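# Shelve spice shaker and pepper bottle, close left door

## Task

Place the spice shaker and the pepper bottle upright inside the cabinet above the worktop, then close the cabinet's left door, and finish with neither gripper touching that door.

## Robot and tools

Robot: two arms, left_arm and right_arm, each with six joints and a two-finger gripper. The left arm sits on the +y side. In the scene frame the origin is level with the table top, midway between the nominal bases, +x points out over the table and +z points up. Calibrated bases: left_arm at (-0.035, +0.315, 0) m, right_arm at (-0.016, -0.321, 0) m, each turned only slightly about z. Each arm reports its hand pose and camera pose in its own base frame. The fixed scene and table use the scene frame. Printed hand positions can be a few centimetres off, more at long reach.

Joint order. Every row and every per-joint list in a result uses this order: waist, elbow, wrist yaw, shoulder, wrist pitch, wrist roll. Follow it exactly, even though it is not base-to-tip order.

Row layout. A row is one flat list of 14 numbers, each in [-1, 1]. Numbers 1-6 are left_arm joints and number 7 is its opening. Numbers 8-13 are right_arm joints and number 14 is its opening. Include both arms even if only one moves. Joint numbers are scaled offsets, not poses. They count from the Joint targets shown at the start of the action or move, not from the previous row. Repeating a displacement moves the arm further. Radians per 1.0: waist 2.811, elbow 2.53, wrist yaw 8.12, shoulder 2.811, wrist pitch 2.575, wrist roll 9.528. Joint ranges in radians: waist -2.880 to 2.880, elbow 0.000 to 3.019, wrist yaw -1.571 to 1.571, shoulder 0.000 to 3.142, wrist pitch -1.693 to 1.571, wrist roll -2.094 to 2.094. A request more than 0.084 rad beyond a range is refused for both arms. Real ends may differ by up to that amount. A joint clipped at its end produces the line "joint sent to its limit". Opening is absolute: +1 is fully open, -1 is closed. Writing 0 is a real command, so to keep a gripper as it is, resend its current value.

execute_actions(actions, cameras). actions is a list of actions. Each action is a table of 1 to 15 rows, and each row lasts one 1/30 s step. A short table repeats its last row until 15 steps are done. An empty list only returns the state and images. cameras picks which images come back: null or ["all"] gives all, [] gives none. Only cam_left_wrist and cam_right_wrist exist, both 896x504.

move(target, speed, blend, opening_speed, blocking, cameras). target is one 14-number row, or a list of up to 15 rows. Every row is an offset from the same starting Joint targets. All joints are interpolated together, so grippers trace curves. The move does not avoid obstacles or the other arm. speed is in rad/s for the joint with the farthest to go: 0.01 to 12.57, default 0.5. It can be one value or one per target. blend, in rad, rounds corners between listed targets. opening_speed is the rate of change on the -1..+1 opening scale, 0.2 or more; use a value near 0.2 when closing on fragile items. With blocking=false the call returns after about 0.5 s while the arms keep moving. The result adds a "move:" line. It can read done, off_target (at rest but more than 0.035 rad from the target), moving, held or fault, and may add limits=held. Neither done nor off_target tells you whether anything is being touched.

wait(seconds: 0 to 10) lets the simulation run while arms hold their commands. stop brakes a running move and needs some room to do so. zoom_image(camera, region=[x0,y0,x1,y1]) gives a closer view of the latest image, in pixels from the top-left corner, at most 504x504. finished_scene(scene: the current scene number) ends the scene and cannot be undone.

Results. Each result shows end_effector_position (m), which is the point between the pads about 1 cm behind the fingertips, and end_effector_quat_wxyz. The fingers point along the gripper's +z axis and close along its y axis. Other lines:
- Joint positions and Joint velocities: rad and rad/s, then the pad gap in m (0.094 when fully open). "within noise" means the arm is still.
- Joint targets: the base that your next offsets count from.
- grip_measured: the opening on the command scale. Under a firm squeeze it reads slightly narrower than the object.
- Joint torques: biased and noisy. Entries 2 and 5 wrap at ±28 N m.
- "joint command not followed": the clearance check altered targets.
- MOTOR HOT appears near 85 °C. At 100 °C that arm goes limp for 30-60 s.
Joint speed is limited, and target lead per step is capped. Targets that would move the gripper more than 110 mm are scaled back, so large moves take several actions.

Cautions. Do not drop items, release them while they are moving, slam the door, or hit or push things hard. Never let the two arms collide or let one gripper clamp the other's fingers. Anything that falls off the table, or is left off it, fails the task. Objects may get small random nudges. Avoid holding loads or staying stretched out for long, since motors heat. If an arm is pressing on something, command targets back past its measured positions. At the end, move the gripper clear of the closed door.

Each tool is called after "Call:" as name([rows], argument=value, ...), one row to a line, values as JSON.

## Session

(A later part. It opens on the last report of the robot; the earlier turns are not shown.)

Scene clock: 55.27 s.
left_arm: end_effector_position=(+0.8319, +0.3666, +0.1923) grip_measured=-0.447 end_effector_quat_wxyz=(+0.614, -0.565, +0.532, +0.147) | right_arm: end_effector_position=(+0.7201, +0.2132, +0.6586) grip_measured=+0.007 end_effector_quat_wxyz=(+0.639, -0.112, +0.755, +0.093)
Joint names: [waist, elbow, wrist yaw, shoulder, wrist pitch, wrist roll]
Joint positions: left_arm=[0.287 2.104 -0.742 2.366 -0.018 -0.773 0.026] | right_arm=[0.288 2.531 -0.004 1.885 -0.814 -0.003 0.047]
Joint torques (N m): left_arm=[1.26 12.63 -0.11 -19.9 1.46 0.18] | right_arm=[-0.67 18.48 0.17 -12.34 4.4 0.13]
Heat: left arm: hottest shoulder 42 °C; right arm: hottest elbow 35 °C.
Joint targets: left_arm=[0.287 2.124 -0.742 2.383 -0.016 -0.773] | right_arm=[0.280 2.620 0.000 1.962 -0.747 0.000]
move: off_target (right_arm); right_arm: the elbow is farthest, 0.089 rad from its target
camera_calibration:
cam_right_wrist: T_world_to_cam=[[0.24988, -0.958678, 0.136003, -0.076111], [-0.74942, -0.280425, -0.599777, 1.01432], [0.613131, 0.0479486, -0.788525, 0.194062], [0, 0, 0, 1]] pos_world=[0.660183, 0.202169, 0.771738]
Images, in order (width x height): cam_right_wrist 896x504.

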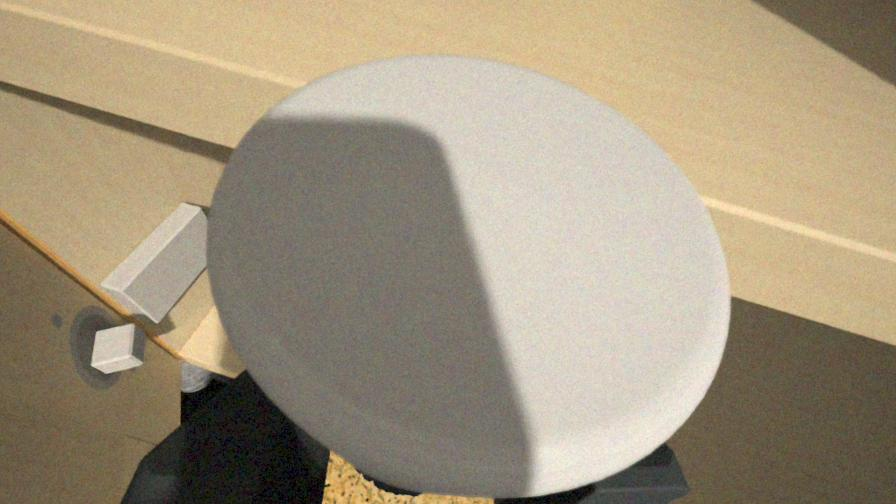

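Call:
move([
  [0,0,0,0,0,0,-0.45,0,-0.2253,0,-0.1537,0.0493,0,-0.15],
  [0,0,0,0,0,0,-0.45,0,-0.3834,0,-0.2853,0.0583,0,-0.15],
  [0,0,0,0,0,0,-0.45,0,-0.7107,0,-0.1423,0.5192,0,-0.15],
  [0,0,0,0,0,0,-0.45,0,-0.5814,0,0.0064,0.5522,0,-0.15],
], speed=0.7, cameras=[])

Call:
execute_actions(actions=[], cameras=["cam_right_wrist"])

Scene clock: 61.50 s.
left_arm: end_effector_position=(+0.8319, +0.3666, +0.1923) grip_measured=-0.447 end_effector_quat_wxyz=(+0.614, -0.565, +0.532, +0.147) | right_arm: end_effector_position=(+0.6840, +0.2017, +0.0915) grip_measured=+0.006 end_effector_quat_wxyz=(+0.607, -0.115, +0.781, +0.087)
Joint names: [waist, elbow, wrist yaw, shoulder, wrist pitch, wrist roll]
Joint positions: left_arm=[0.287 2.104 -0.742 2.366 -0.018 -0.773 0.026] | right_arm=[0.287 1.088 -0.001 1.983 0.645 -0.004 0.047]
Joint torques (N m): left_arm=[1.2 12.62 -0.11 -19.9 1.46 0.16] | right_arm=[-0.26 14.2 0.04 -18.02 2.96 0.16]
Heat: left arm: hottest shoulder 42 °C; right arm: hottest elbow 36 °C.
Joint targets: left_arm=[0.287 2.124 -0.742 2.383 -0.016 -0.773] | right_arm=[0.280 1.149 0.000 1.980 0.675 0.000]
move: off_target (right_arm); right_arm: the elbow is farthest, 0.061 rad from its target
No camera images: "cameras" was empty.

Scene clock: 61.50 s.
left_arm: end_effector_position=(+0.8319, +0.3666, +0.1923) grip_measured=-0.447 end_effector_quat_wxyz=(+0.614, -0.565, +0.532, +0.147) | right_arm: end_effector_position=(+0.6840, +0.2017, +0.0915) grip_measured=+0.006 end_effector_quat_wxyz=(+0.607, -0.115, +0.781, +0.087)
Joint names: [waist, elbow, wrist yaw, shoulder, wrist pitch, wrist roll]
Joint positions: left_arm=[0.287 2.104 -0.742 2.366 -0.018 -0.773 0.026] | right_arm=[0.287 1.088 -0.001 1.983 0.645 -0.004 0.047]
Joint velocities: within noise
Joint torques (N m): left_arm=[1.2 12.62 -0.11 -19.9 1.46 0.16] | right_arm=[-0.26 14.2 0.04 -18.02 2.96 0.16]
Motor temperatures (°C): left_arm=[29 33 24 42 26 24 25] | right_arm=[24 36 26 27 27 23 26]
Heat: left arm: hottest shoulder 42 °C; right arm: hottest elbow 36 °C.
Joint targets: left_arm=[0.287 2.124 -0.742 2.383 -0.016 -0.773] | right_arm=[0.280 1.149 0.000 1.980 0.675 0.000]
Tool commands: left_gripper/opening=-0.45 right_gripper/opening=-0.15
camera_calibration:
cam_right_wrist: T_world_to_cam=[[0.257947, -0.956066, 0.139287, -0.00732287], [-0.794839, -0.29195, -0.531974, 0.67108], [0.549268, 0.0265104, -0.835226, -0.178112], [0, 0, 0, 1]] pos_world=[0.63312, 0.193642, 0.209254]
Images, in order (width x height): cam_right_wrist 896x504.

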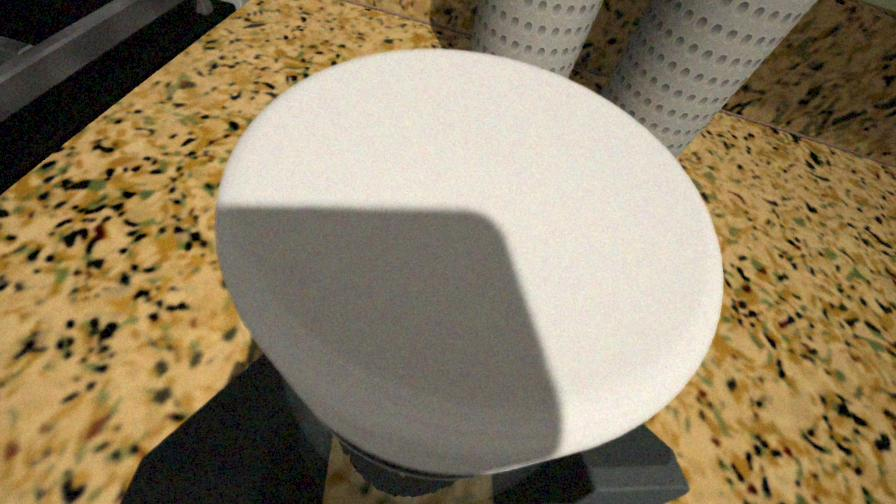

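Call:
move([
  [0,0,0,0,0,0,-0.45,0,0.0063,0,0.0384,0.0485,0,-0.15],
  [0,0,0,0,0,0,-0.45,0,0.0043,0,0.0404,0.0485,0,-0.15],
], speed=0.15, cameras=["cam_right_wrist"])

Scene clock: 62.97 s.
left_arm: end_effector_position=(+0.8319, +0.3666, +0.1923) grip_measured=-0.447 end_effector_quat_wxyz=(+0.614, -0.565, +0.532, +0.147) | right_arm: end_effector_position=(+0.6940, +0.2047, +0.0703) grip_measured=+0.006 end_effector_quat_wxyz=(+0.632, -0.112, +0.762, +0.091)
Joint names: [waist, elbow, wrist yaw, shoulder, wrist pitch, wrist roll]
Joint positions: left_arm=[0.287 2.104 -0.742 2.366 -0.018 -0.773 0.026] | right_arm=[0.287 1.11 -0.001 2.073 0.777 -0.004 0.047]
Joint torques (N m): left_arm=[1.2 12.68 -0.11 -19.9 1.48 0.17] | right_arm=[-0.67 12.57 0.02 -17.44 2.89 0.13]
Heat: left arm: hottest shoulder 42 °C; right arm: hottest elbow 36 °C.
Joint targets: left_arm=[0.287 2.124 -0.742 2.383 -0.016 -0.773] | right_arm=[0.280 1.160 0.000 2.093 0.800 0.000]
move: off_target (right_arm); right_arm: the elbow is farthest, 0.050 rad from its target
camera_calibration:
cam_right_wrist: T_world_to_cam=[[0.24945, -0.958577, 0.137492, 0.00239898], [-0.760952, -0.281844, -0.584394, 0.646654], [0.598938, 0.0411525, -0.799737, -0.241362], [0, 0, 0, 1]] pos_world=[0.636035, 0.194488, 0.184544]
Images, in order (width x height): cam_right_wrist 896x504.

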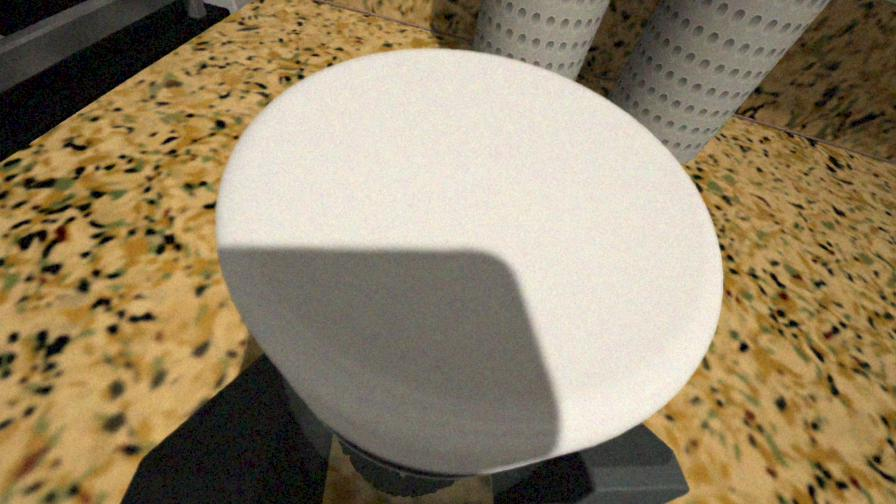

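Call:
move([
  [0,0,0,0,0,0,-0.45,0,0,0,0,0,0,0.7],
  [0,0,0,0,0,0,-0.45,0,0.0213,0,0.0149,-0.0291,0,0.7],
], speed=0.15, opening_speed=0.8, cameras=["cam_right_wrist"])

Scene clock: 65.63 s.
left_arm: end_effector_position=(+0.8319, +0.3666, +0.1923) grip_measured=-0.447 end_effector_quat_wxyz=(+0.614, -0.565, +0.532, +0.147) | right_arm: end_effector_position=(+0.7096, +0.2093, +0.0611) grip_measured=+0.697 end_effector_quat_wxyz=(+0.624, -0.113, +0.768, +0.089)
Joint names: [waist, elbow, wrist yaw, shoulder, wrist pitch, wrist roll]
Joint positions: left_arm=[0.287 2.104 -0.742 2.366 -0.018 -0.773 0.026] | right_arm=[0.287 1.167 -0.001 2.11 0.736 -0.004 0.08]
Joint torques (N m): left_arm=[1.38 12.66 -0.11 -19.9 1.47 0.17] | right_arm=[-0.15 12.44 0.01 -16.79 1.42 0.18]
Heat: left arm: hottest shoulder 43 °C; right arm: hottest elbow 35 °C.
Joint targets: left_arm=[0.287 2.124 -0.742 2.383 -0.016 -0.773] | right_arm=[0.280 1.214 0.000 2.135 0.725 0.000]
move: off_target (right_arm); right_arm: the elbow is farthest, 0.046 rad from its target
camera_calibration:
cam_right_wrist: T_world_to_cam=[[0.252177, -0.957772, 0.138127, 0.00208459], [-0.772086, -0.285192, -0.567934, 0.662113], [0.583344, 0.0365736, -0.811401, -0.245501], [0, 0, 0, 1]] pos_world=[0.653894, 0.199805, 0.176548]
Images, in order (width x height): cam_right_wrist 896x504.

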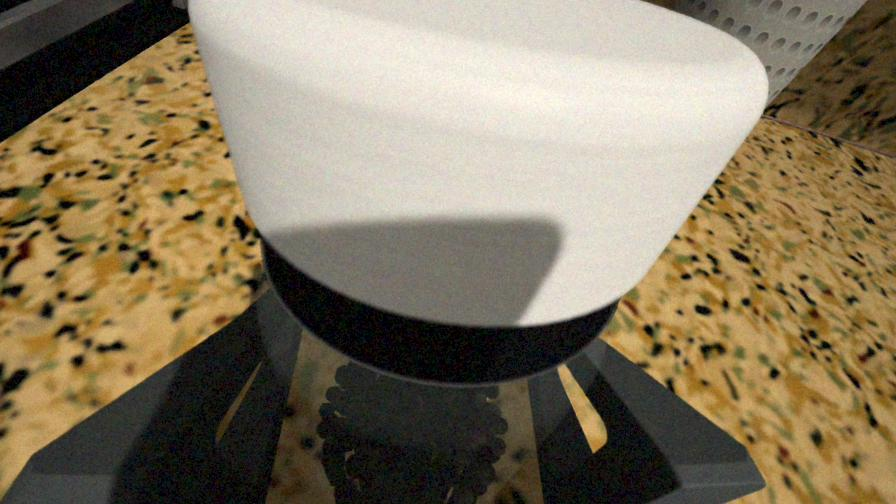

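Call:
move(target=[0,0,0,0,0,0,-0.45,0,-0.008,0,0.011,0,0,0.7], speed=0.15, cameras=["cam_right_wrist"])

Scene clock: 66.47 s.
left_arm: end_effector_position=(+0.8319, +0.3666, +0.1923) grip_measured=-0.447 end_effector_quat_wxyz=(+0.614, -0.565, +0.532, +0.147) | right_arm: end_effector_position=(+0.7083, +0.2089, +0.0478) grip_measured=+0.698 end_effector_quat_wxyz=(+0.617, -0.113, +0.774, +0.088)
Joint names: [waist, elbow, wrist yaw, shoulder, wrist pitch, wrist roll]
Joint positions: left_arm=[0.287 2.104 -0.742 2.366 -0.018 -0.773 0.026] | right_arm=[0.287 1.167 -0.001 2.128 0.736 -0.003 0.08]
Joint torques (N m): left_arm=[1.26 12.68 -0.12 -19.84 1.47 0.17] | right_arm=[-0.62 10.41 0.01 -15.62 1.44 0.11]
Heat: left arm: hottest shoulder 43 °C; right arm: hottest elbow 36 °C.
Joint targets: left_arm=[0.287 2.124 -0.742 2.383 -0.016 -0.773] | right_arm=[0.280 1.194 0.000 2.166 0.725 0.000]
move: off_target (right_arm); right_arm: the shoulder is farthest, 0.038 rad from its target
camera_calibration:
cam_right_wrist: T_world_to_cam=[[0.25413, -0.957227, 0.138328, 0.00229433], [-0.781951, -0.28752, -0.553069, 0.660202], [0.569184, 0.0323856, -0.821572, -0.244006], [0, 0, 0, 1]] pos_world=[0.654547, 0.19992, 0.164351]
Images, in order (width x height): cam_right_wrist 896x504.

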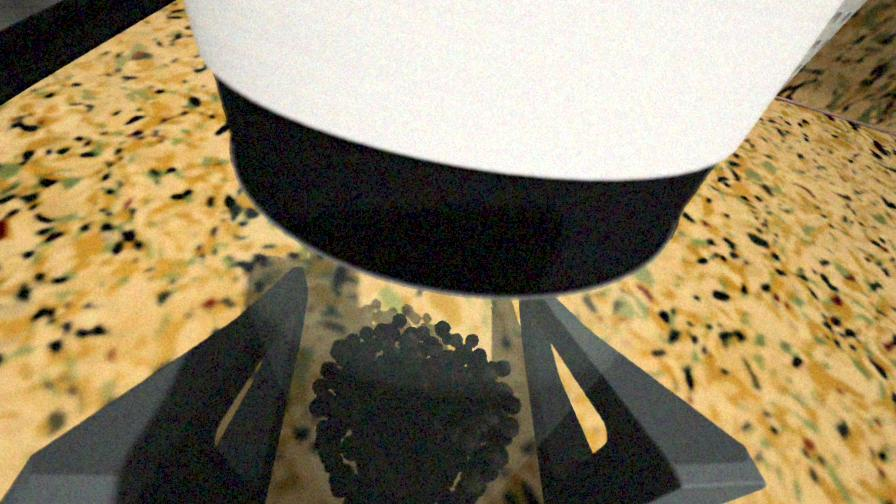

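Call:
move(target=[0,0,0,0,0,0,-0.45,0,-0.009,0,0.004,0,0,0.7], speed=0.15, cameras=[])

Scene clock: 67.30 s.
left_arm: end_effector_position=(+0.8319, +0.3666, +0.1923) grip_measured=-0.447 end_effector_quat_wxyz=(+0.614, -0.565, +0.532, +0.147) | right_arm: end_effector_position=(+0.7083, +0.2089, +0.0478) grip_measured=+0.698 end_effector_quat_wxyz=(+0.617, -0.113, +0.774, +0.088)
Joint names: [waist, elbow, wrist yaw, shoulder, wrist pitch, wrist roll]
Joint positions: left_arm=[0.287 2.104 -0.742 2.366 -0.018 -0.773 0.026] | right_arm=[0.287 1.167 -0.001 2.128 0.736 -0.003 0.08]
Joint torques (N m): left_arm=[1.08 12.66 -0.11 -19.9 1.5 0.18] | right_arm=[0.09 8.44 -0.01 -15.56 1.26 0.14]
Heat: left arm: hottest shoulder 43 °C; right arm: hottest elbow 35 °C.
Joint targets: left_arm=[0.287 2.124 -0.742 2.383 -0.016 -0.773] | right_arm=[0.280 1.171 0.000 2.177 0.725 0.000]
move: off_target (right_arm); right_arm: the shoulder is farthest, 0.049 rad from its target
No camera images: "cameras" was empty.

Call:
move([
  [0,0,0,0,0,0,-0.45,0,0.014,0,-0.0089,0,0,0.7],
  [0,0,0,0,0,0,-0.45,0,0.014,0,-0.0089,0,0,-0.15],
], speed=0.15, opening_speed=0.6, cameras=["cam_right_wrist"])

Scene clock: 69.83 s.
left_arm: end_effector_position=(+0.8319, +0.3666, +0.1923) grip_measured=-0.447 end_effector_quat_wxyz=(+0.614, -0.565, +0.532, +0.147) | right_arm: end_effector_position=(+0.7088, +0.2090, +0.0485) grip_measured=-0.010 end_effector_quat_wxyz=(+0.618, -0.113, +0.773, +0.088)
Joint names: [waist, elbow, wrist yaw, shoulder, wrist pitch, wrist roll]
Joint positions: left_arm=[0.287 2.104 -0.742 2.366 -0.018 -0.773 0.026] | right_arm=[0.287 1.169 -0.001 2.128 0.736 -0.003 0.046]
Joint torques (N m): left_arm=[1.32 12.62 -0.11 -19.9 1.47 0.17] | right_arm=[-0.26 11.47 0.04 -16.67 1.42 0.13]
Heat: left arm: hottest shoulder 43 °C; right arm: hottest elbow 35 °C.
Joint targets: left_arm=[0.287 2.124 -0.742 2.383 -0.016 -0.773] | right_arm=[0.280 1.206 0.000 2.152 0.725 0.000]
move: off_target (right_arm); target 2's new numbers were sent with right_arm's elbow 0.038 rad from that target; right_arm: the elbow is farthest, 0.037 rad from its target
camera_calibration:
cam_right_wrist: T_world_to_cam=[[0.253969, -0.957273, 0.138303, 0.00232426], [-0.781061, -0.28732, -0.554428, 0.660472], [0.570476, 0.0327844, -0.820659, -0.244818], [0, 0, 0, 1]] pos_world=[0.654942, 0.200018, 0.164951]
Images, in order (width x height): cam_right_wrist 896x504.

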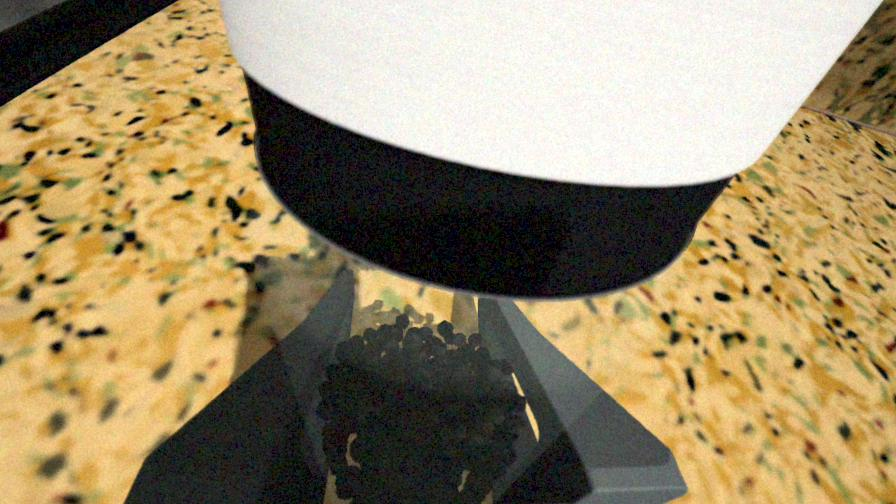

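Call:
move([
  [0,0,0,0,0,0,-0.45,0,-0.015,0,-0.0559,-0.0252,0,-0.15],
  [0,0,0,0,0,0,-0.45,0,-0.1395,0,-0.2199,-0.0835,0,-0.15],
  [0,0,0,0,0,0,-0.45,0,0.1644,0,-0.3589,-0.525,0,-0.15],
  [0,0,0,0,0,0,-0.45,0,0.2921,0,-0.2316,-0.5095,0,-0.15],
], speed=[0.3,0.6,0.6,0.4], blend=0.03, cameras=["cam_right_wrist"])

Scene clock: 75.17 s.
left_arm: end_effector_position=(+0.8319, +0.3666, +0.1923) grip_measured=-0.447 end_effector_quat_wxyz=(+0.614, -0.565, +0.532, +0.147) | right_arm: end_effector_position=(+0.6354, +0.1873, +0.5840) grip_measured=-0.011 end_effector_quat_wxyz=(+0.605, -0.115, +0.783, +0.087)
Joint names: [waist, elbow, wrist yaw, shoulder, wrist pitch, wrist roll]
Joint positions: left_arm=[0.287 2.104 -0.742 2.366 -0.018 -0.773 0.026] | right_arm=[0.287 1.868 -0.001 1.51 -0.614 -0.003 0.046]
Joint torques (N m): left_arm=[1.26 12.63 -0.11 -19.9 1.44 0.17] | right_arm=[-0.03 19.03 0.01 -15.09 3.15 0.15]
Heat: left arm: hottest shoulder 43 °C; right arm: hottest elbow 36 °C.
Joint targets: left_arm=[0.287 2.124 -0.742 2.383 -0.016 -0.773] | right_arm=[0.280 1.945 0.000 1.501 -0.587 0.000]
move: off_target (right_arm); right_arm: the elbow is farthest, 0.077 rad from its target
camera_calibration:
cam_right_wrist: T_world_to_cam=[[0.258253, -0.956005, 0.139141, -0.0772596], [-0.79812, -0.292282, -0.526854, 0.889392], [0.544343, 0.0250105, -0.83849, 0.265745], [0, 0, 0, 1]] pos_world=[0.585138, 0.179447, 0.702154]
Images, in order (width x height): cam_right_wrist 896x504.

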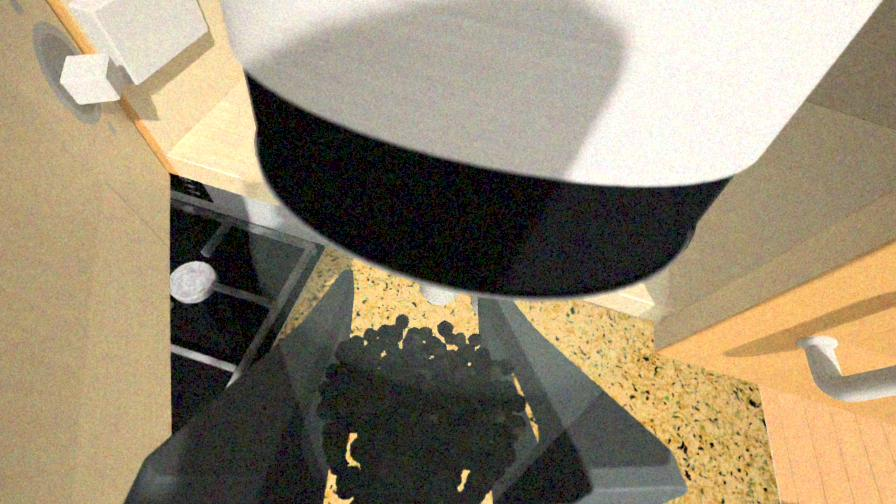

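Call:
move([
  [0,0,0,0,0,0,-0.45,0,0.0109,0,0,0.0028,0,-0.15],
  [0,0,0,0,0,0,-0.45,0,0.1099,0,0.0754,-0.0147,0,-0.15],
], speed=0.3, cameras=["cam_right_wrist"])

Scene clock: 77.30 s.
left_arm: end_effector_position=(+0.8319, +0.3666, +0.1923) grip_measured=-0.447 end_effector_quat_wxyz=(+0.614, -0.565, +0.532, +0.147) | right_arm: end_effector_position=(+0.7024, +0.2071, +0.6061) grip_measured=-0.011 end_effector_quat_wxyz=(+0.627, -0.112, +0.765, +0.090)
Joint names: [waist, elbow, wrist yaw, shoulder, wrist pitch, wrist roll]
Joint positions: left_arm=[0.287 2.104 -0.742 2.366 -0.018 -0.773 0.026] | right_arm=[0.287 2.146 -0.001 1.716 -0.628 -0.003 0.046]
Joint torques (N m): left_arm=[1.32 12.63 -0.12 -20.01 1.46 0.18] | right_arm=[-0.15 18.58 0 -17.03 1.95 0.11]
Heat: left arm: hottest shoulder 44 °C; right arm: hottest elbow 37 °C.
Joint targets: left_arm=[0.287 2.124 -0.742 2.383 -0.016 -0.773] | right_arm=[0.280 2.223 0.000 1.713 -0.625 0.000]
move: off_target (right_arm); right_arm: the elbow is farthest, 0.077 rad from its target
camera_calibration:
cam_right_wrist: T_world_to_cam=[[0.250612, -0.958264, 0.137562, -0.0719384], [-0.767455, -0.283271, -0.575127, 0.966103], [0.590091, 0.0385615, -0.806416, 0.192852], [0, 0, 0, 1]] pos_world=[0.645668, 0.197297, 0.721046]
Images, in order (width x height): cam_right_wrist 896x504.

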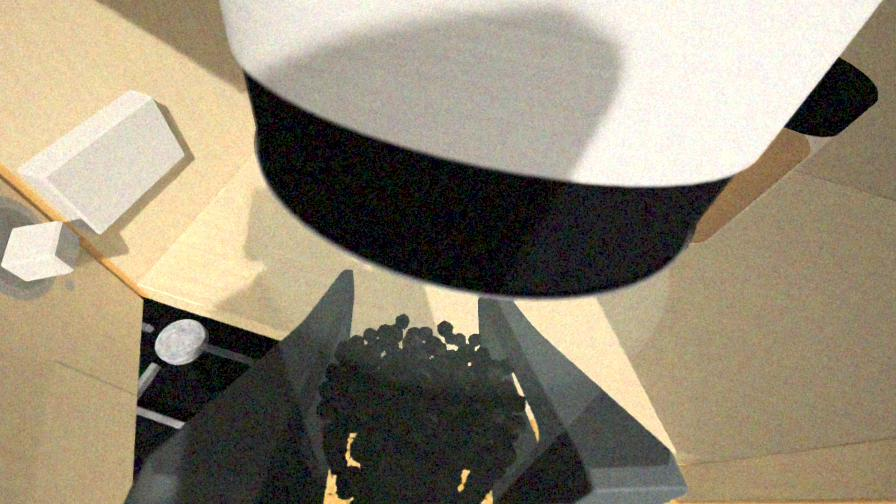

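Call:
move([
  [0,0,0,0,0,0,-0.45,0,0.0304,0,0.031,-0.0058,0,-0.15],
  [0,0,0,0,0,0,-0.45,0,0.1194,0,0.0843,-0.033,0,-0.15],
], speed=0.2, cameras=["cam_right_wrist"])

Scene clock: 79.67 s.
left_arm: end_effector_position=(+0.8319, +0.3666, +0.1923) grip_measured=-0.447 end_effector_quat_wxyz=(+0.614, -0.565, +0.532, +0.147) | right_arm: end_effector_position=(+0.7421, +0.2189, +0.5909) grip_measured=-0.011 end_effector_quat_wxyz=(+0.602, -0.115, +0.786, +0.086)
Joint names: [waist, elbow, wrist yaw, shoulder, wrist pitch, wrist roll]
Joint positions: left_arm=[0.287 2.104 -0.742 2.366 -0.018 -0.773 0.026] | right_arm=[0.287 2.386 -0.001 1.881 -0.77 -0.003 0.046]
Joint torques (N m): left_arm=[1.26 12.66 -0.11 -19.84 1.44 0.16] | right_arm=[-0.15 23.97 0.05 -13.04 4.14 0.14]
Heat: left arm: hottest shoulder 44 °C; right arm: hottest elbow 37 °C.
Joint targets: left_arm=[0.287 2.124 -0.742 2.383 -0.016 -0.773] | right_arm=[0.280 2.525 0.000 1.950 -0.710 0.000]
move: off_target (right_arm); right_arm: the elbow is farthest, 0.139 rad from its target
camera_calibration:
cam_right_wrist: T_world_to_cam=[[0.25942, -0.955658, 0.13935, -0.0767178], [-0.802504, -0.293584, -0.519418, 0.98655], [0.537297, 0.0229187, -0.843082, 0.221013], [0, 0, 0, 1]] pos_world=[0.692863, 0.211254, 0.709454]
Images, in order (width x height): cam_right_wrist 896x504.

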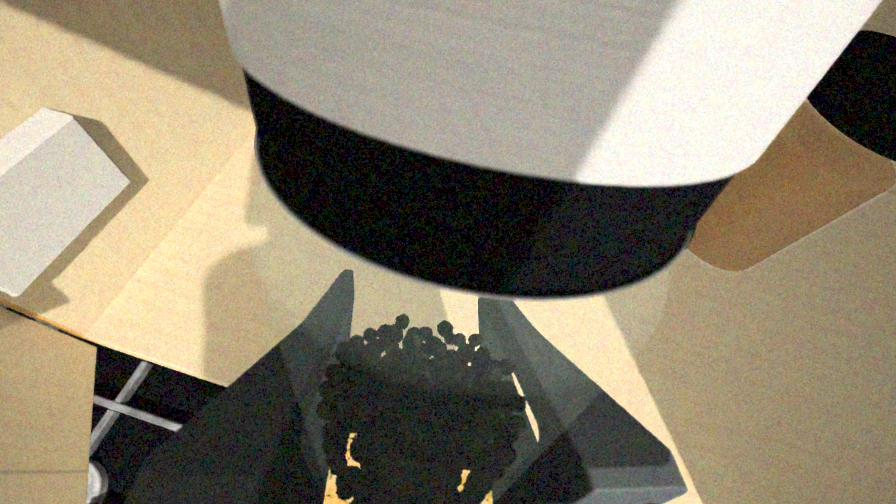

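Call:
move(target=[0,0,0,0,0,0,-0.45,0,-0.1047,0,-0.0569,0.0427,0,-0.15], speed=0.2, cameras=["cam_right_wrist"])

Scene clock: 82.10 s.
left_arm: end_effector_position=(+0.8319, +0.3666, +0.1923) grip_measured=-0.447 end_effector_quat_wxyz=(+0.614, -0.565, +0.532, +0.147) | right_arm: end_effector_position=(+0.7432, +0.2192, +0.5825) grip_measured=-0.011 end_effector_quat_wxyz=(+0.622, -0.113, +0.769, +0.089)
Joint names: [waist, elbow, wrist yaw, shoulder, wrist pitch, wrist roll]
Joint positions: left_arm=[0.287 2.104 -0.742 2.366 -0.018 -0.773 0.026] | right_arm=[0.287 2.251 -0.001 1.832 -0.63 -0.003 0.046]
Joint torques (N m): left_arm=[1.32 12.66 -0.11 -19.9 1.47 0.16] | right_arm=[-0.26 12.36 0.05 -22.89 3.02 0.08]
Heat: left arm: hottest shoulder 44 °C; right arm: hottest elbow 38 °C.
Joint targets: left_arm=[0.287 2.124 -0.742 2.383 -0.016 -0.773] | right_arm=[0.280 2.260 0.000 1.790 -0.600 0.000]
move: off_target (right_arm); right_arm: the shoulder is farthest, 0.042 rad from its target
camera_calibration:
cam_right_wrist: T_world_to_cam=[[0.252339, -0.957749, 0.13799, -0.0690188], [-0.774513, -0.285396, -0.564516, 0.986921], [0.580047, 0.0355742, -0.813806, 0.1617], [0, 0, 0, 1]] pos_world=[0.688006, 0.209808, 0.698249]
Images, in order (width x height): cam_right_wrist 896x504.

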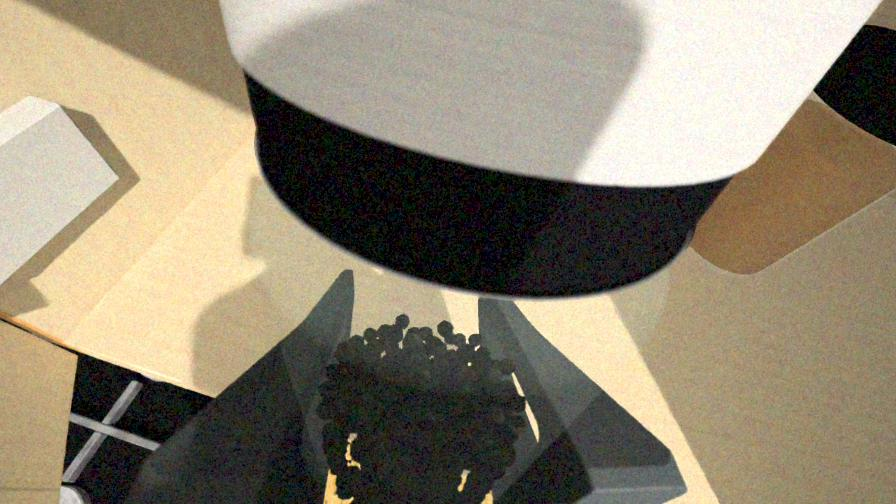

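Call:
move(target=[0,0,0,0,0,0,-0.45,0,0.0751,0,0.0498,-0.0369,0,-0.15], speed=0.1, cameras=["cam_right_wrist"])

Scene clock: 84.67 s.
left_arm: end_effector_position=(+0.8319, +0.3666, +0.1923) grip_measured=-0.447 end_effector_quat_wxyz=(+0.614, -0.565, +0.532, +0.147) | right_arm: end_effector_position=(+0.7673, +0.2263, +0.5645) grip_measured=-0.011 end_effector_quat_wxyz=(+0.606, -0.115, +0.782, +0.087)
Joint names: [waist, elbow, wrist yaw, shoulder, wrist pitch, wrist roll]
Joint positions: left_arm=[0.287 2.104 -0.742 2.366 -0.018 -0.773 0.026] | right_arm=[0.287 2.369 -0.001 1.925 -0.697 -0.003 0.046]
Joint torques (N m): left_arm=[1.38 12.63 -0.12 -19.78 1.48 0.18] | right_arm=[-0.32 18.92 -0.02 -19.43 2 0.17]
Heat: left arm: hottest shoulder 44 °C; right arm: hottest elbow 38 °C.
Joint targets: left_arm=[0.287 2.124 -0.742 2.383 -0.016 -0.773] | right_arm=[0.280 2.450 0.000 1.930 -0.695 0.000]
move: off_target (right_arm); right_arm: the elbow is farthest, 0.081 rad from its target
camera_calibration:
cam_right_wrist: T_world_to_cam=[[0.257873, -0.956113, 0.139099, -0.0711132], [-0.796595, -0.291867, -0.529386, 0.996003], [0.546752, 0.0257088, -0.8369, 0.173607], [0, 0, 0, 1]] pos_world=[0.716829, 0.218244, 0.682454]
Images, in order (width x height): cam_right_wrist 896x504.

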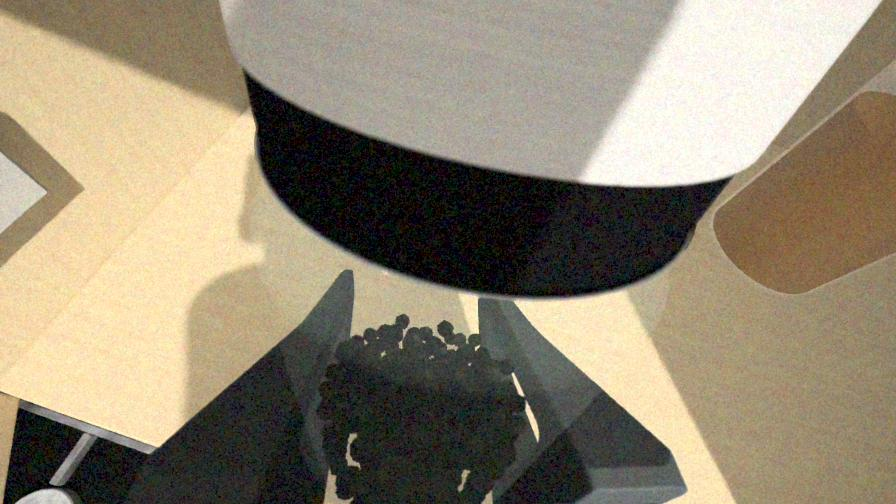

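Call:
move([
  [0,0,0,0,0,0,-0.45,0,0,0,0,0.0137,0,-0.15],
  [0,0,0,0,0,0,-0.45,0,-0.006,0,0,0.0167,0,-0.15],
], speed=0.1, cameras=["cam_right_wrist"])

Scene clock: 85.73 s.
left_arm: end_effector_position=(+0.8319, +0.3666, +0.1923) grip_measured=-0.447 end_effector_quat_wxyz=(+0.614, -0.565, +0.532, +0.147) | right_arm: end_effector_position=(+0.7682, +0.2266, +0.5679) grip_measured=-0.011 end_effector_quat_wxyz=(+0.612, -0.114, +0.778, +0.088)
Joint names: [waist, elbow, wrist yaw, shoulder, wrist pitch, wrist roll]
Joint positions: left_arm=[0.287 2.104 -0.742 2.366 -0.018 -0.773 0.026] | right_arm=[0.287 2.369 -0.001 1.925 -0.683 -0.003 0.046]
Joint torques (N m): left_arm=[1.2 12.67 -0.11 -20.07 1.44 0.17] | right_arm=[-0.26 17.66 0.03 -19.19 2.84 0.14]
Heat: left arm: hottest shoulder 44 °C; right arm: hottest elbow 39 °C.
Joint targets: left_arm=[0.287 2.124 -0.742 2.383 -0.016 -0.773] | right_arm=[0.280 2.435 0.000 1.930 -0.652 0.000]
move: off_target (right_arm); right_arm: the elbow is farthest, 0.066 rad from its target
camera_calibration:
cam_right_wrist: T_world_to_cam=[[0.256051, -0.956658, 0.138719, -0.069791], [-0.789343, -0.289756, -0.541275, 0.999192], [0.55801, 0.0290972, -0.829324, 0.162341], [0, 0, 0, 1]] pos_world=[0.715988, 0.218032, 0.685153]
Images, in order (width x height): cam_right_wrist 896x504.

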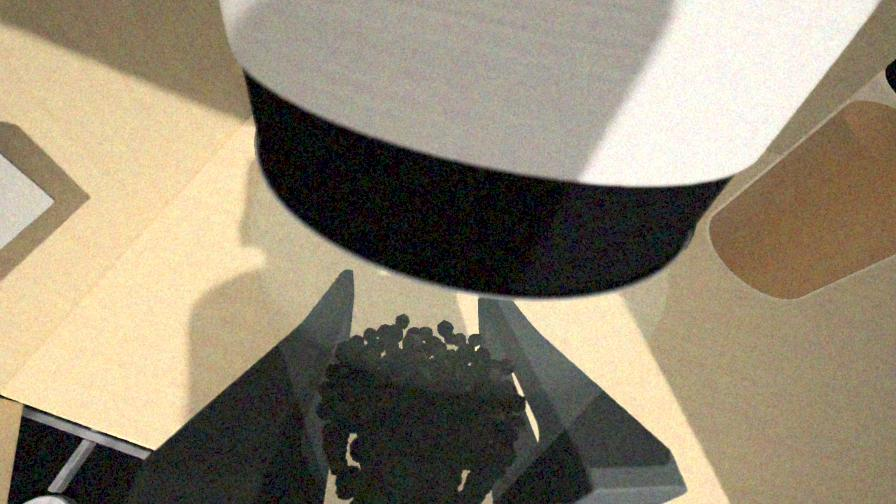

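Call:
move(target=[0,0,0,0,0,0,-0.45,0,-0.0099,0,0,0.003,0,-0.15], speed=0.1, cameras=[])

Call:
move(target=[0,0,0,0,0,0,-0.45,0,-0.0099,0,0,0.002,0,-0.15], speed=0.1, cameras=["cam_right_wrist"])

Scene clock: 86.63 s.
left_arm: end_effector_position=(+0.8319, +0.3666, +0.1923) grip_measured=-0.447 end_effector_quat_wxyz=(+0.614, -0.565, +0.532, +0.147) | right_arm: end_effector_position=(+0.7686, +0.2267, +0.5697) grip_measured=-0.011 end_effector_quat_wxyz=(+0.615, -0.114, +0.776, +0.088)
Joint names: [waist, elbow, wrist yaw, shoulder, wrist pitch, wrist roll]
Joint positions: left_arm=[0.287 2.104 -0.742 2.366 -0.018 -0.773 0.026] | right_arm=[0.287 2.369 -0.001 1.925 -0.675 -0.003 0.046]
Joint torques (N m): left_arm=[1.55 12.67 -0.11 -19.96 1.43 0.18] | right_arm=[-0.21 15.01 0.05 -19.49 3.22 0.12]
Heat: left arm: hottest shoulder 44 °C; right arm: hottest elbow 39 °C.
Joint targets: left_arm=[0.287 2.124 -0.742 2.383 -0.016 -0.773] | right_arm=[0.280 2.410 0.000 1.930 -0.644 0.000]
move: off_target (right_arm); right_arm: the elbow is farthest, 0.041 rad from its target
No camera images: "cameras" was empty.

Scene clock: 87.33 s.
left_arm: end_effector_position=(+0.8319, +0.3666, +0.1923) grip_measured=-0.447 end_effector_quat_wxyz=(+0.614, -0.565, +0.532, +0.147) | right_arm: end_effector_position=(+0.7689, +0.2268, +0.5710) grip_measured=-0.011 end_effector_quat_wxyz=(+0.617, -0.114, +0.774, +0.088)
Joint names: [waist, elbow, wrist yaw, shoulder, wrist pitch, wrist roll]
Joint positions: left_arm=[0.287 2.104 -0.742 2.366 -0.018 -0.773 0.026] | right_arm=[0.287 2.369 -0.001 1.925 -0.67 -0.003 0.046]
Joint torques (N m): left_arm=[1.26 12.67 -0.11 -20.01 1.46 0.18] | right_arm=[0.26 12.72 -0.05 -19.49 2.82 0.17]
Heat: left arm: hottest shoulder 44 °C; right arm: hottest elbow 39 °C.
Joint targets: left_arm=[0.287 2.124 -0.742 2.383 -0.016 -0.773] | right_arm=[0.280 2.385 0.000 1.930 -0.639 0.000]
move: done
camera_calibration:
cam_right_wrist: T_world_to_cam=[[0.254283, -0.957175, 0.138405, -0.0685438], [-0.782544, -0.287726, -0.552121, 1.002], [0.5683, 0.0320873, -0.822196, 0.151836], [0, 0, 0, 1]] pos_world=[0.71525, 0.217821, 0.687551]
Images, in order (width x height): cam_right_wrist 896x504.

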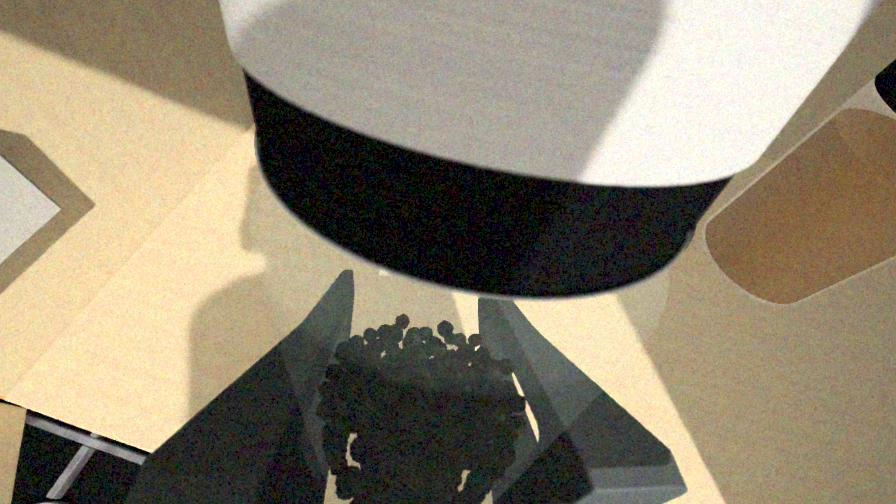

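Call:
move([
  [0,0,0,0,0,0,-0.45,0,0.0158,0,0,0,0,-0.15],
  [0,0,0,0,0,0,-0.45,0,0.0158,0,0,0,0,0.6],
], speed=0.1, opening_speed=0.5, cameras=["cam_right_wrist"])

Scene clock: 90.00 s.
left_arm: end_effector_position=(+0.8319, +0.3666, +0.1923) grip_measured=-0.447 end_effector_quat_wxyz=(+0.614, -0.565, +0.532, +0.147) | right_arm: end_effector_position=(+0.7693, +0.2269, +0.5763) grip_measured=+0.597 end_effector_quat_wxyz=(+0.623, -0.113, +0.769, +0.089)
Joint names: [waist, elbow, wrist yaw, shoulder, wrist pitch, wrist roll]
Joint positions: left_arm=[0.287 2.104 -0.742 2.366 -0.018 -0.773 0.026] | right_arm=[0.287 2.372 -0.001 1.925 -0.655 -0.003 0.075]
Joint torques (N m): left_arm=[1.49 12.67 -0.12 -19.84 1.43 0.16] | right_arm=[-0.32 16.27 0.03 -19.9 2.54 0.15]
Heat: left arm: hottest shoulder 44 °C; right arm: hottest elbow 39 °C.
Joint targets: left_arm=[0.287 2.124 -0.742 2.383 -0.016 -0.773] | right_arm=[0.280 2.425 0.000 1.930 -0.639 0.000]
move: off_target (right_arm); target 2's new numbers were sent with right_arm's elbow 0.056 rad from that target; right_arm: the elbow is farthest, 0.053 rad from its target
camera_calibration:
cam_right_wrist: T_world_to_cam=[[0.251926, -0.957877, 0.137861, -0.0669306], [-0.773129, -0.284893, -0.566663, 1.00576], [0.582069, 0.0361731, -0.812334, 0.138726], [0, 0, 0, 1]] pos_world=[0.713698, 0.217405, 0.691848]
Images, in order (width x height): cam_right_wrist 896x504.

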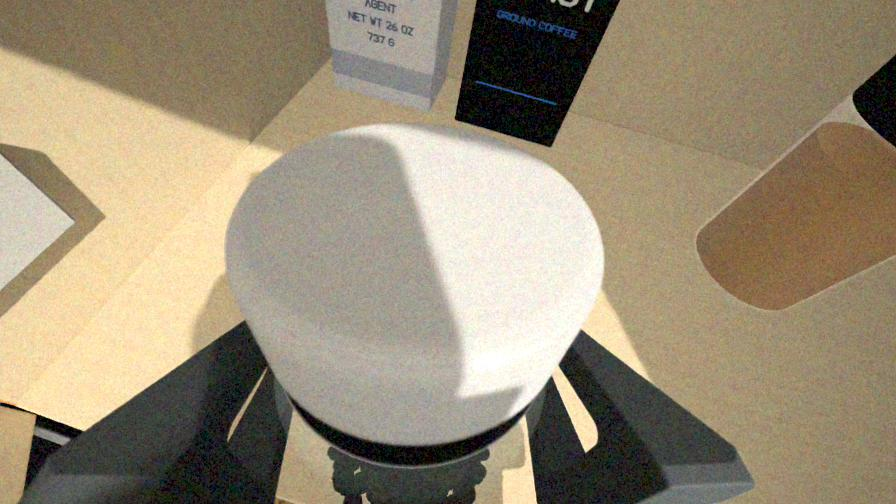

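Call:
move([
  [0,0,0,0,0,0,-0.45,0,-0.1225,0,-0.0872,0.0268,0,0.6],
  [0,0,0,0,0,0,-0.45,0,-0.2174,0,-0.1587,0.0423,0,0.6],
], speed=0.3, cameras=["cam_right_wrist"])

Scene clock: 92.97 s.
left_arm: end_effector_position=(+0.8319, +0.3666, +0.1923) grip_measured=-0.447 end_effector_quat_wxyz=(+0.614, -0.565, +0.532, +0.147) | right_arm: end_effector_position=(+0.6321, +0.1864, +0.6144) grip_measured=+0.597 end_effector_quat_wxyz=(+0.639, -0.111, +0.755, +0.092)
Joint names: [waist, elbow, wrist yaw, shoulder, wrist pitch, wrist roll]
Joint positions: left_arm=[0.287 2.104 -0.742 2.366 -0.018 -0.773 0.026] | right_arm=[0.287 1.878 -0.001 1.497 -0.547 -0.003 0.075]
Joint torques (N m): left_arm=[1.2 12.66 -0.11 -19.9 1.44 0.19] | right_arm=[-0.15 11.3 -0.04 -14.33 2.66 0.15]
Heat: left arm: hottest shoulder 45 °C; right arm: hottest elbow 39 °C.
Joint targets: left_arm=[0.287 2.124 -0.742 2.383 -0.016 -0.773] | right_arm=[0.280 1.875 0.000 1.484 -0.530 0.000]
move: done
camera_calibration:
cam_right_wrist: T_world_to_cam=[[0.246473, -0.959489, 0.136497, -0.0719226], [-0.749599, -0.278009, -0.600676, 0.914549], [0.61429, 0.0457321, -0.787754, 0.213738], [0, 0, 0, 1]] pos_world=[0.571976, 0.175469, 0.727538]
Images, in order (width x height): cam_right_wrist 896x504.

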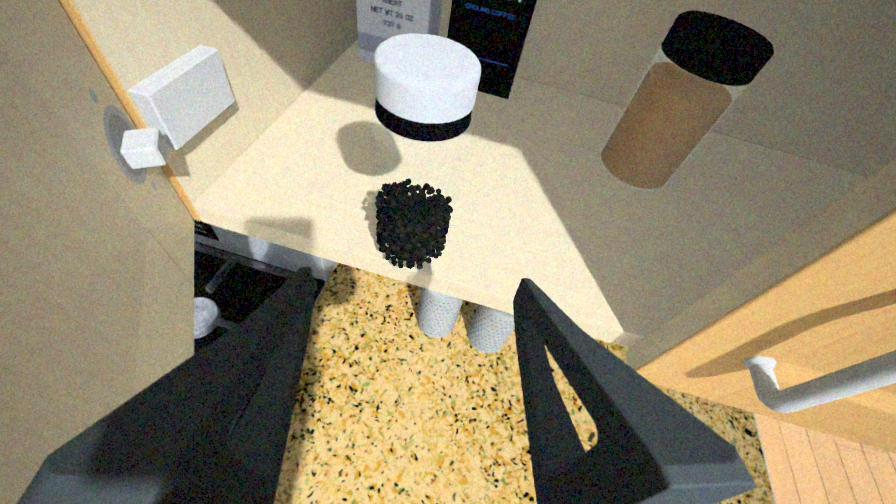

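Call:
move([
  [0,0,0,0,0,0,-0.45,0,-0.1,0,-0.1213,-0.0377,0,0.8],
  [0,0,0,0,0,0,-0.45,-0.1512,-0.4565,0,-0.2398,0.167,0,0.8],
  [0,0,0,0,0,0,-0.45,-0.1512,-0.6225,0,0.02,0.6117,0,0.8],
], speed=0.9, cameras=["cam_right_wrist"])

Scene clock: 97.33 s.
left_arm: end_effector_position=(+0.8319, +0.3666, +0.1923) grip_measured=-0.447 end_effector_quat_wxyz=(+0.614, -0.565, +0.532, +0.147) | right_arm: end_effector_position=(+0.4402, -0.0598, +0.1037) grip_measured=+0.797 end_effector_quat_wxyz=(+0.632, +0.051, +0.772, -0.044)
Joint names: [waist, elbow, wrist yaw, shoulder, wrist pitch, wrist roll]
Joint positions: left_arm=[0.287 2.104 -0.742 2.366 -0.018 -0.773 0.026] | right_arm=[-0.133 0.303 0.002 1.528 1.026 -0.004 0.084]
Joint torques (N m): left_arm=[1.32 12.64 -0.11 -20.07 1.44 0.18] | right_arm=[-1.26 5.26 -0.11 -6.71 2.76 0.15]
Heat: left arm: hottest shoulder 45 °C; right arm: hottest elbow 38 °C.
Joint targets: left_arm=[0.287 2.124 -0.742 2.383 -0.016 -0.773] | right_arm=[-0.145 0.300 0.000 1.541 1.045 0.000]
move: done
camera_calibration:
cam_right_wrist: T_world_to_cam=[[-0.164626, -0.976583, 0.138509, -0.0113508], [-0.816612, 0.0561859, -0.574446, 0.442324], [0.553211, -0.207677, -0.806739, -0.0457594], [0, 0, 0, 1]] pos_world=[0.384653, -0.0454405, 0.218747]
Images, in order (width x height): cam_right_wrist 896x504.

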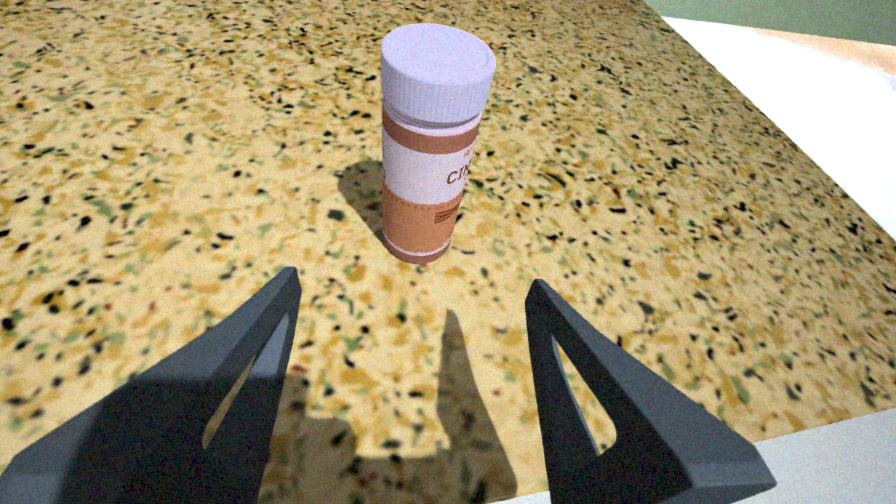

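Call:
move(target=[0,0,0,0,0,0,-0.45,-0.0036,0.1285,0,0.1295,0.0155,0,0.8], speed=0.25, cameras=["cam_right_wrist"])

Scene clock: 99.53 s.
left_arm: end_effector_position=(+0.8319, +0.3666, +0.1923) grip_measured=-0.447 end_effector_quat_wxyz=(+0.614, -0.565, +0.532, +0.147) | right_arm: end_effector_position=(+0.5440, -0.0779, +0.0479) grip_measured=+0.797 end_effector_quat_wxyz=(+0.622, +0.054, +0.780, -0.046)
Joint names: [waist, elbow, wrist yaw, shoulder, wrist pitch, wrist roll]
Joint positions: left_arm=[0.287 2.104 -0.742 2.366 -0.018 -0.773 0.026] | right_arm=[-0.141 0.596 0.002 1.886 1.066 -0.003 0.084]
Joint torques (N m): left_arm=[1.2 12.63 -0.11 -19.84 1.46 0.17] | right_arm=[-2.08 7.35 -0.15 -11.16 2.55 0.13]
Heat: left arm: hottest shoulder 45 °C; right arm: hottest elbow 38 °C.
Joint targets: left_arm=[0.287 2.124 -0.742 2.383 -0.016 -0.773] | right_arm=[-0.156 0.625 0.000 1.905 1.085 0.000]
move: done
camera_calibration:
cam_right_wrist: T_world_to_cam=[[-0.168794, -0.97581, 0.138936, -0.00190099], [-0.83001, 0.0646968, -0.553984, 0.502905], [0.531594, -0.208828, -0.820852, -0.139628], [0, 0, 0, 1]] pos_world=[0.491321, -0.0635495, 0.164252]
Images, in order (width x height): cam_right_wrist 896x504.

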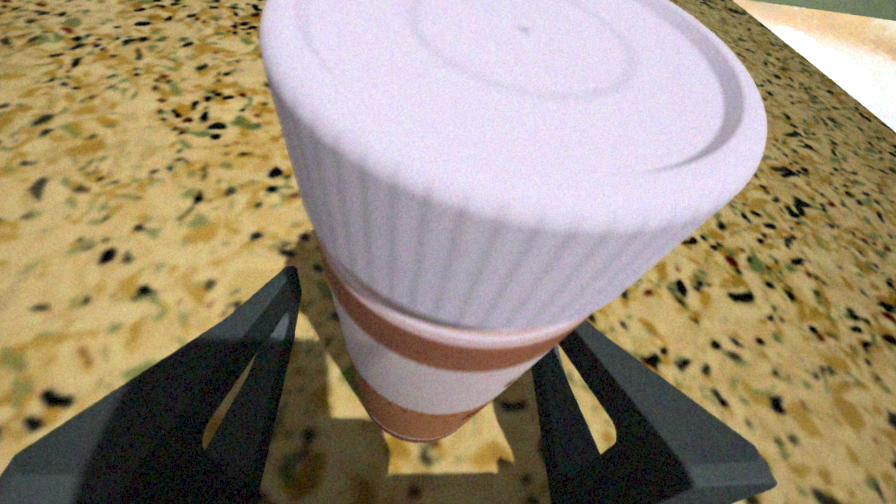

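Call:
move(target=[0,0,0,0,0,0,-0.45,0,0,0,0,0,0,-0.3], opening_speed=0.6, cameras=["cam_right_wrist"])

Scene clock: 101.70 s.
left_arm: end_effector_position=(+0.8319, +0.3666, +0.1923) grip_measured=-0.447 end_effector_quat_wxyz=(+0.614, -0.565, +0.532, +0.147) | right_arm: end_effector_position=(+0.5438, -0.0789, +0.0479) grip_measured=-0.100 end_effector_quat_wxyz=(+0.622, +0.055, +0.780, -0.046)
Joint names: [waist, elbow, wrist yaw, shoulder, wrist pitch, wrist roll]
Joint positions: left_arm=[0.287 2.104 -0.742 2.366 -0.018 -0.773 0.026] | right_arm=[-0.143 0.596 0.002 1.886 1.066 -0.003 0.042]
Joint torques (N m): left_arm=[1.38 12.64 -0.11 -19.78 1.48 0.17] | right_arm=[-0.67 7.76 -0.17 -10.52 2.61 0.15]
Heat: left arm: hottest shoulder 45 °C; right arm: hottest elbow 37 °C.
Joint targets: left_arm=[0.287 2.124 -0.742 2.383 -0.016 -0.773] | right_arm=[-0.155 0.625 0.000 1.905 1.085 0.000]
move: done
camera_calibration:
cam_right_wrist: T_world_to_cam=[[-0.170658, -0.975487, 0.13893, -0.00185833], [-0.829882, 0.0662853, -0.553987, 0.502919], [0.531198, -0.209838, -0.820851, -0.139632], [0, 0, 0, 1]] pos_world=[0.491219, -0.064449, 0.164252]
Images, in order (width x height): cam_right_wrist 896x504.

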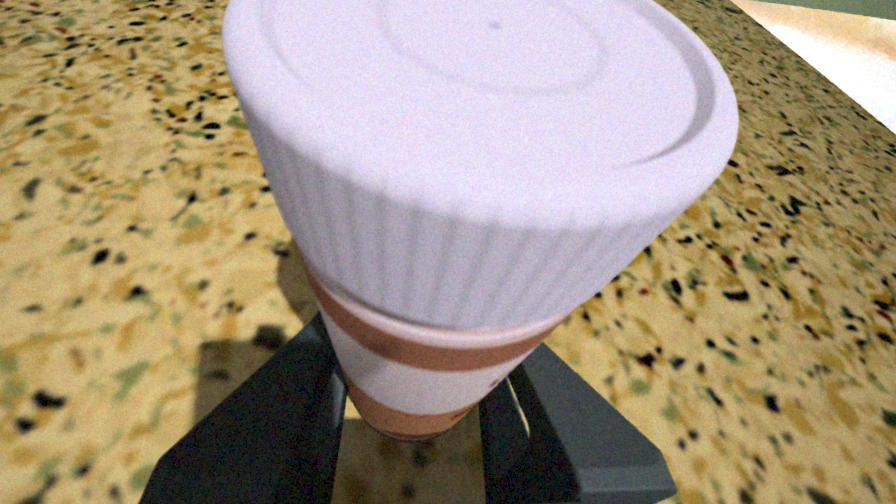

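Call:
move([
  [0,0,0,0,0,0,-0.45,0,0.0079,0,-0.0943,-0.101,0,-0.3],
  [0,0,0,0,0,0,-0.45,0.0569,0.0573,0,-0.3661,-0.4408,0,-0.3],
  [0,0,0,0,0,0,-0.45,0.1128,0.3447,0,-0.2953,-0.64,0,-0.3],
  [0,0,0,0,0,0,-0.45,0.1128,0.4913,0,-0.1512,-0.621,0,-0.3],
], speed=[0.4,0.7,0.7,0.5], blend=[0.03,0.1,0.03,0], cameras=["cam_right_wrist"])

Scene clock: 106.87 s.
left_arm: end_effector_position=(+0.8319, +0.3666, +0.1923) grip_measured=-0.447 end_effector_quat_wxyz=(+0.614, -0.565, +0.532, +0.147) | right_arm: end_effector_position=(+0.6491, +0.0964, +0.5834) grip_measured=-0.100 end_effector_quat_wxyz=(+0.626, -0.058, +0.776, +0.045)
Joint names: [waist, elbow, wrist yaw, shoulder, wrist pitch, wrist roll]
Joint positions: left_arm=[0.287 2.104 -0.742 2.366 -0.018 -0.773 0.026] | right_arm=[0.149 1.8 0.002 1.476 -0.537 -0.003 0.042]
Joint torques (N m): left_arm=[1.14 12.66 -0.11 -19.78 1.47 0.18] | right_arm=[1.08 18.02 -0.13 -12.98 2.78 0.17]
Heat: left arm: hottest shoulder 45 °C; right arm: hottest elbow 38 °C.
Joint targets: left_arm=[0.287 2.124 -0.742 2.383 -0.016 -0.773] | right_arm=[0.162 1.868 0.000 1.480 -0.514 0.000]
move: off_target (right_arm); right_arm: the elbow is farthest, 0.068 rad from its target
camera_calibration:
cam_right_wrist: T_world_to_cam=[[0.114941, -0.983647, 0.138664, -0.0716999], [-0.808056, -0.173773, -0.562893, 0.889508], [0.577784, -0.0473487, -0.814815, 0.231476], [0, 0, 0, 1]] pos_world=[0.593271, 0.0950056, 0.69925]
Images, in order (width x height): cam_right_wrist 896x504.

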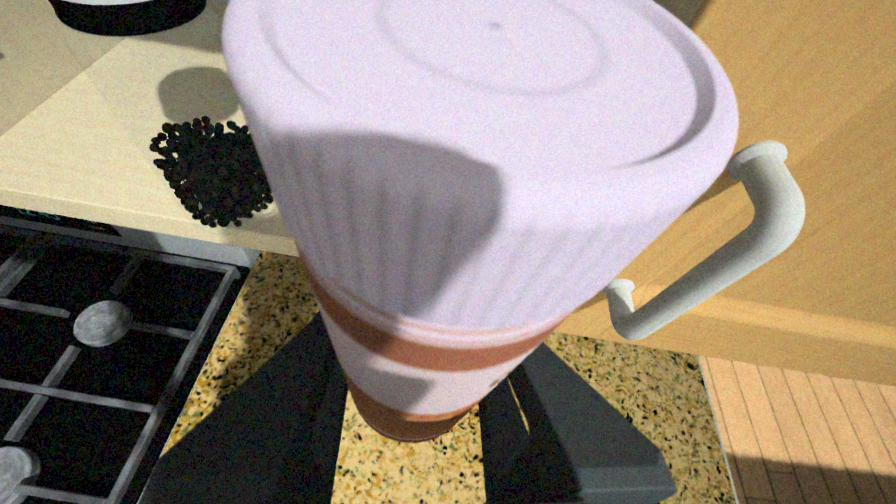

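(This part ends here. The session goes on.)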